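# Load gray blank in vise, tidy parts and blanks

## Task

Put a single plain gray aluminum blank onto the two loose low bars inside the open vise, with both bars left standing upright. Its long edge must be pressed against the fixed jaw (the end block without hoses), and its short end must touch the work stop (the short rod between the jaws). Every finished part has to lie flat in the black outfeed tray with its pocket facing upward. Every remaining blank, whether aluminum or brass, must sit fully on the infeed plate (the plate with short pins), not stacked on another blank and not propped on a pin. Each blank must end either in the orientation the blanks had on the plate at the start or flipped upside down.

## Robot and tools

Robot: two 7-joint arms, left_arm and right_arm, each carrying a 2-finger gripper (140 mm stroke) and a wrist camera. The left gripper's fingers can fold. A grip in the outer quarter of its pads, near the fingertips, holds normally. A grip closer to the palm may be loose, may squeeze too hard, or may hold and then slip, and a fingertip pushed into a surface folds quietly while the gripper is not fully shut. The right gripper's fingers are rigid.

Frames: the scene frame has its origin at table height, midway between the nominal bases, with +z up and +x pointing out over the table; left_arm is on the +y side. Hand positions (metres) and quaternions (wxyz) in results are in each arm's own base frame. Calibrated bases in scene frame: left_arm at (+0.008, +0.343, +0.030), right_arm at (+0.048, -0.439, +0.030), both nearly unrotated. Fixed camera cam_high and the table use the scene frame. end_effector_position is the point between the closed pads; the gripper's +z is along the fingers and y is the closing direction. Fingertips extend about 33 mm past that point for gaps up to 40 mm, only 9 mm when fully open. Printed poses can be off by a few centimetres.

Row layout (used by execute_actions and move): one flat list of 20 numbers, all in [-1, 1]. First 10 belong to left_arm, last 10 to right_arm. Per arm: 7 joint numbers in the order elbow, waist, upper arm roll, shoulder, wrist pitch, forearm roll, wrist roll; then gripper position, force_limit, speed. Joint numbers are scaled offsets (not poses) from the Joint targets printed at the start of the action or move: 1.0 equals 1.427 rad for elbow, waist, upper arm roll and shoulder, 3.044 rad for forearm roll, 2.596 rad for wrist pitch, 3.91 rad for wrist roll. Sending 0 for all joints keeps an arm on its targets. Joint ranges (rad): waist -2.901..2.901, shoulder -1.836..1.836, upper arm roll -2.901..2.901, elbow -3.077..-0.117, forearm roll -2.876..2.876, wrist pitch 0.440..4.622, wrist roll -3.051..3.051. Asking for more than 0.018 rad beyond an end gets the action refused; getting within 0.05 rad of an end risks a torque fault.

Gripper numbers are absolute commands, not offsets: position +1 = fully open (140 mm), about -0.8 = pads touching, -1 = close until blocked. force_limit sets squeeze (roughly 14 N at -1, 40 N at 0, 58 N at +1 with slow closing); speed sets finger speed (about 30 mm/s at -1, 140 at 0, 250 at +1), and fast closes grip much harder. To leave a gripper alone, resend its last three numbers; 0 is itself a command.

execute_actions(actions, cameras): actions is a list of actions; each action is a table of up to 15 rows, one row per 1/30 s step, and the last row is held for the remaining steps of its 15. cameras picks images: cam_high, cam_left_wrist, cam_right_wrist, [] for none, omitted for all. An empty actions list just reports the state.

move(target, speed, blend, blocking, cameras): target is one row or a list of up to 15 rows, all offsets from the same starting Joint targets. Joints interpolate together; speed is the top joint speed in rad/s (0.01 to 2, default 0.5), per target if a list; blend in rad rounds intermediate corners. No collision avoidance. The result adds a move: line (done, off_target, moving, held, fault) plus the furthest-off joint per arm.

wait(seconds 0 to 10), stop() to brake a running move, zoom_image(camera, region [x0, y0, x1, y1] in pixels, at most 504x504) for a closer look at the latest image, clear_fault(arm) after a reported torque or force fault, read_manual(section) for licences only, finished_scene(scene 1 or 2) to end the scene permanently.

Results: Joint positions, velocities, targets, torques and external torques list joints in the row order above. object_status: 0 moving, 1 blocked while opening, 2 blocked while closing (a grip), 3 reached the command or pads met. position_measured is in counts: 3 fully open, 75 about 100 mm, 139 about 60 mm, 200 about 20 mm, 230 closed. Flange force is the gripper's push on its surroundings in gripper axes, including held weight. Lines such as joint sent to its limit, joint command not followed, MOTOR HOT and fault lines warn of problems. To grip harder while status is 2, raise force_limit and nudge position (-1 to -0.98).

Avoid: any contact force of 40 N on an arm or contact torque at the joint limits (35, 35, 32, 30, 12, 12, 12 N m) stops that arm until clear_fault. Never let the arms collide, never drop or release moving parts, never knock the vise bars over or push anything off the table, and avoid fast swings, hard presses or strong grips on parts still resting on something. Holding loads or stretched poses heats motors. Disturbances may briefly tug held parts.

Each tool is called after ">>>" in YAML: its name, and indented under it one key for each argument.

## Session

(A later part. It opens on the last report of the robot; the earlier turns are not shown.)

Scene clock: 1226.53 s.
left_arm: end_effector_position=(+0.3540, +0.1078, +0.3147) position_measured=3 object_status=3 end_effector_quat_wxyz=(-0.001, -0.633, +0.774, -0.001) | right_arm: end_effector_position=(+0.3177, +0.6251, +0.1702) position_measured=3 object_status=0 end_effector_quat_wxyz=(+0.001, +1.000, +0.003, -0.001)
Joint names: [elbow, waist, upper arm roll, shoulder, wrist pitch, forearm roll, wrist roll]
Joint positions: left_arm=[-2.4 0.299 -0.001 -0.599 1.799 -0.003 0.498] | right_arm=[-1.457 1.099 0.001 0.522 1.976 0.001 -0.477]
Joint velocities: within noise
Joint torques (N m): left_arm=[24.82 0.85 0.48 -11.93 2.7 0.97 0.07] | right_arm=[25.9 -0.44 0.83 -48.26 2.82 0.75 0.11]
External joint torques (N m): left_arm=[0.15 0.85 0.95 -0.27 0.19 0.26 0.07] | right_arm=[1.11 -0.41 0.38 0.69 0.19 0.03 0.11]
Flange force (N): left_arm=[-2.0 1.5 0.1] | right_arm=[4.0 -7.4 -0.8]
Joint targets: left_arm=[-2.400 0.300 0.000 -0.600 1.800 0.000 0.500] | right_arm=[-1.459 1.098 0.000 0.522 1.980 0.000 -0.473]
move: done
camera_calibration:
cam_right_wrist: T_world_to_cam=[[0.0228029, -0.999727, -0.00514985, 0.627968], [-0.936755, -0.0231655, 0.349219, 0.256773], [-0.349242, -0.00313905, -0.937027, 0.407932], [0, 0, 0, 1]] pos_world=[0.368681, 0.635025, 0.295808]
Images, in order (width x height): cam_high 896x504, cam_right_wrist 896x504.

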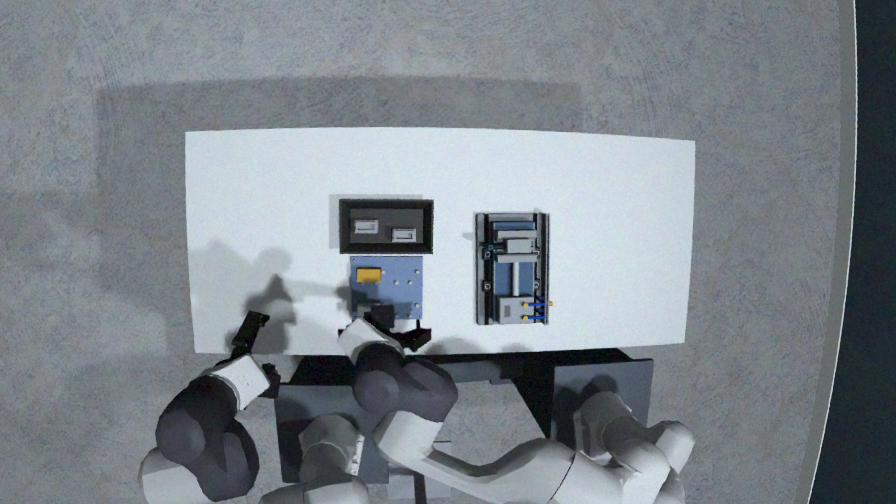

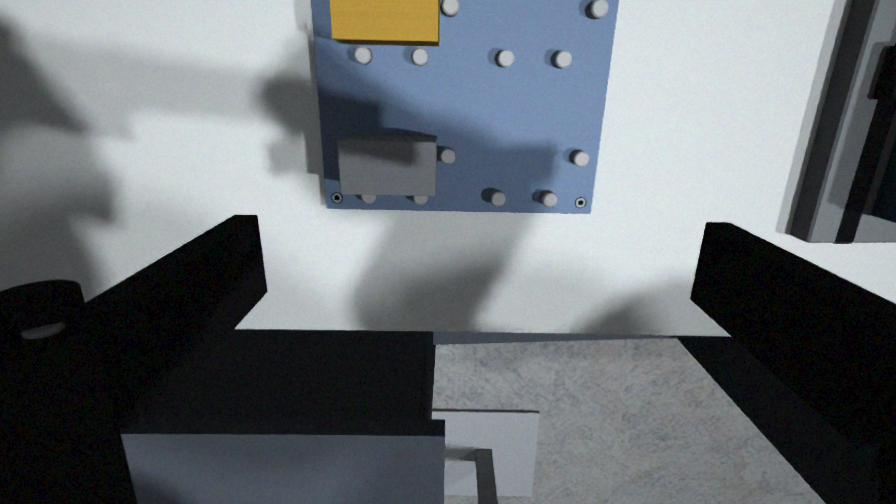

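>>> move:
  target: [0,0,0,0,0,0,0,1,-1,-1,-0.34877,-0.26903,0,-0.23364,0.06367,0,-0.10274,1,-1,-1]
  speed: 0.5
  cameras: ["cam_right_wrist"]

Scene clock: 1242.53 s.
left_arm: end_effector_position=(+0.3540, +0.1078, +0.3147) position_measured=3 object_status=3 end_effector_quat_wxyz=(-0.001, -0.633, +0.774, -0.001) | right_arm: end_effector_position=(+0.4503, +0.3887, +0.1698) position_measured=3 object_status=3 end_effector_quat_wxyz=(+0.001, +1.000, +0.005, -0.001)
Joint names: [elbow, waist, upper arm roll, shoulder, wrist pitch, forearm roll, wrist roll]
Joint positions: left_arm=[-2.4 0.299 -0.001 -0.599 1.799 -0.003 0.498] | right_arm=[-1.955 0.714 -0.002 0.19 2.141 0.001 -0.87]
Joint velocities: left_arm=[within noise] | right_arm=[0 0 0 0 -0.002 -0.002 -0.005]
Joint torques (N m): left_arm=[24.81 0.84 0.45 -11.92 2.69 0.97 0.14] | right_arm=[25.06 -0.34 1.25 -38.18 2.85 0.69 -0.28]
External joint torques (N m): left_arm=[0.21 0.83 0.93 -0.32 0.19 0.25 0.14] | right_arm=[1.29 -0.18 1.24 -0.21 0.23 0.02 -0.28]
Flange force (N): left_arm=[-2.1 1.5 -0.1] | right_arm=[3.2 -2.9 -1.3]
Joint targets: left_arm=[-2.400 0.300 0.000 -0.600 1.800 0.000 0.500] | right_arm=[-1.956 0.714 0.000 0.188 2.145 0.000 -0.875]
move: done
camera_calibration:
cam_right_wrist: T_world_to_cam=[[0.0277219, -0.999601, -0.00547432, 0.386423], [-0.936631, -0.027888, 0.349205, 0.377359], [-0.349219, -0.00455323, -0.93703, 0.453698], [0, 0, 0, 1]] pos_world=[0.501174, 0.398858, 0.295469]
Images, in order (width x height): cam_right_wrist 896x504.

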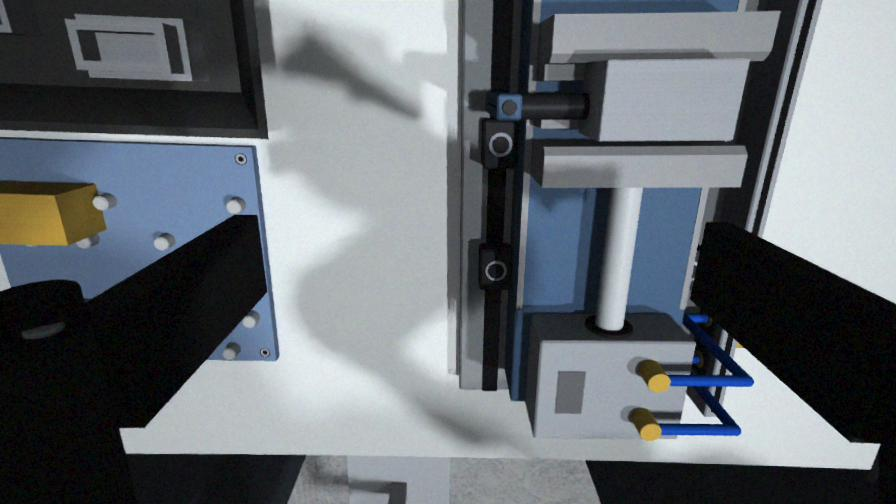

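>>> zoom_image:
  camera: "cam_right_wrist"
  region: [480, 0, 800, 200]

>>> zoom_image:
  camera: "cam_right_wrist"
  region: [540, 50, 660, 150]

>>> zoom_image:
  camera: "cam_right_wrist"
  region: [640, 20, 800, 120]

Scaled by 1.575 from the camera's 896x504 image, which has a finer 1280x720 frame.

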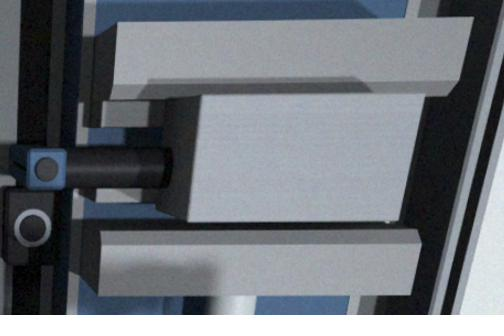

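Scaled by 4.200 from the camera's 896x504 image, which has a finer 1280x720 frame.

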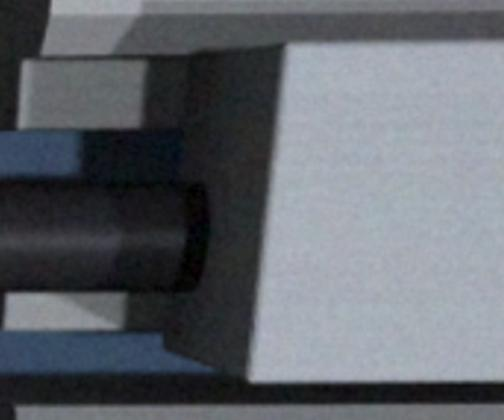

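Scaled by 3.150 from the camera's 896x504 image, which has a finer 1280x720 frame.

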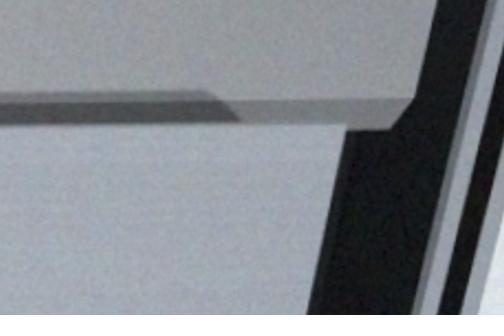

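>>> finished_scene:
  scene: 1

The scene is finished: the task was done.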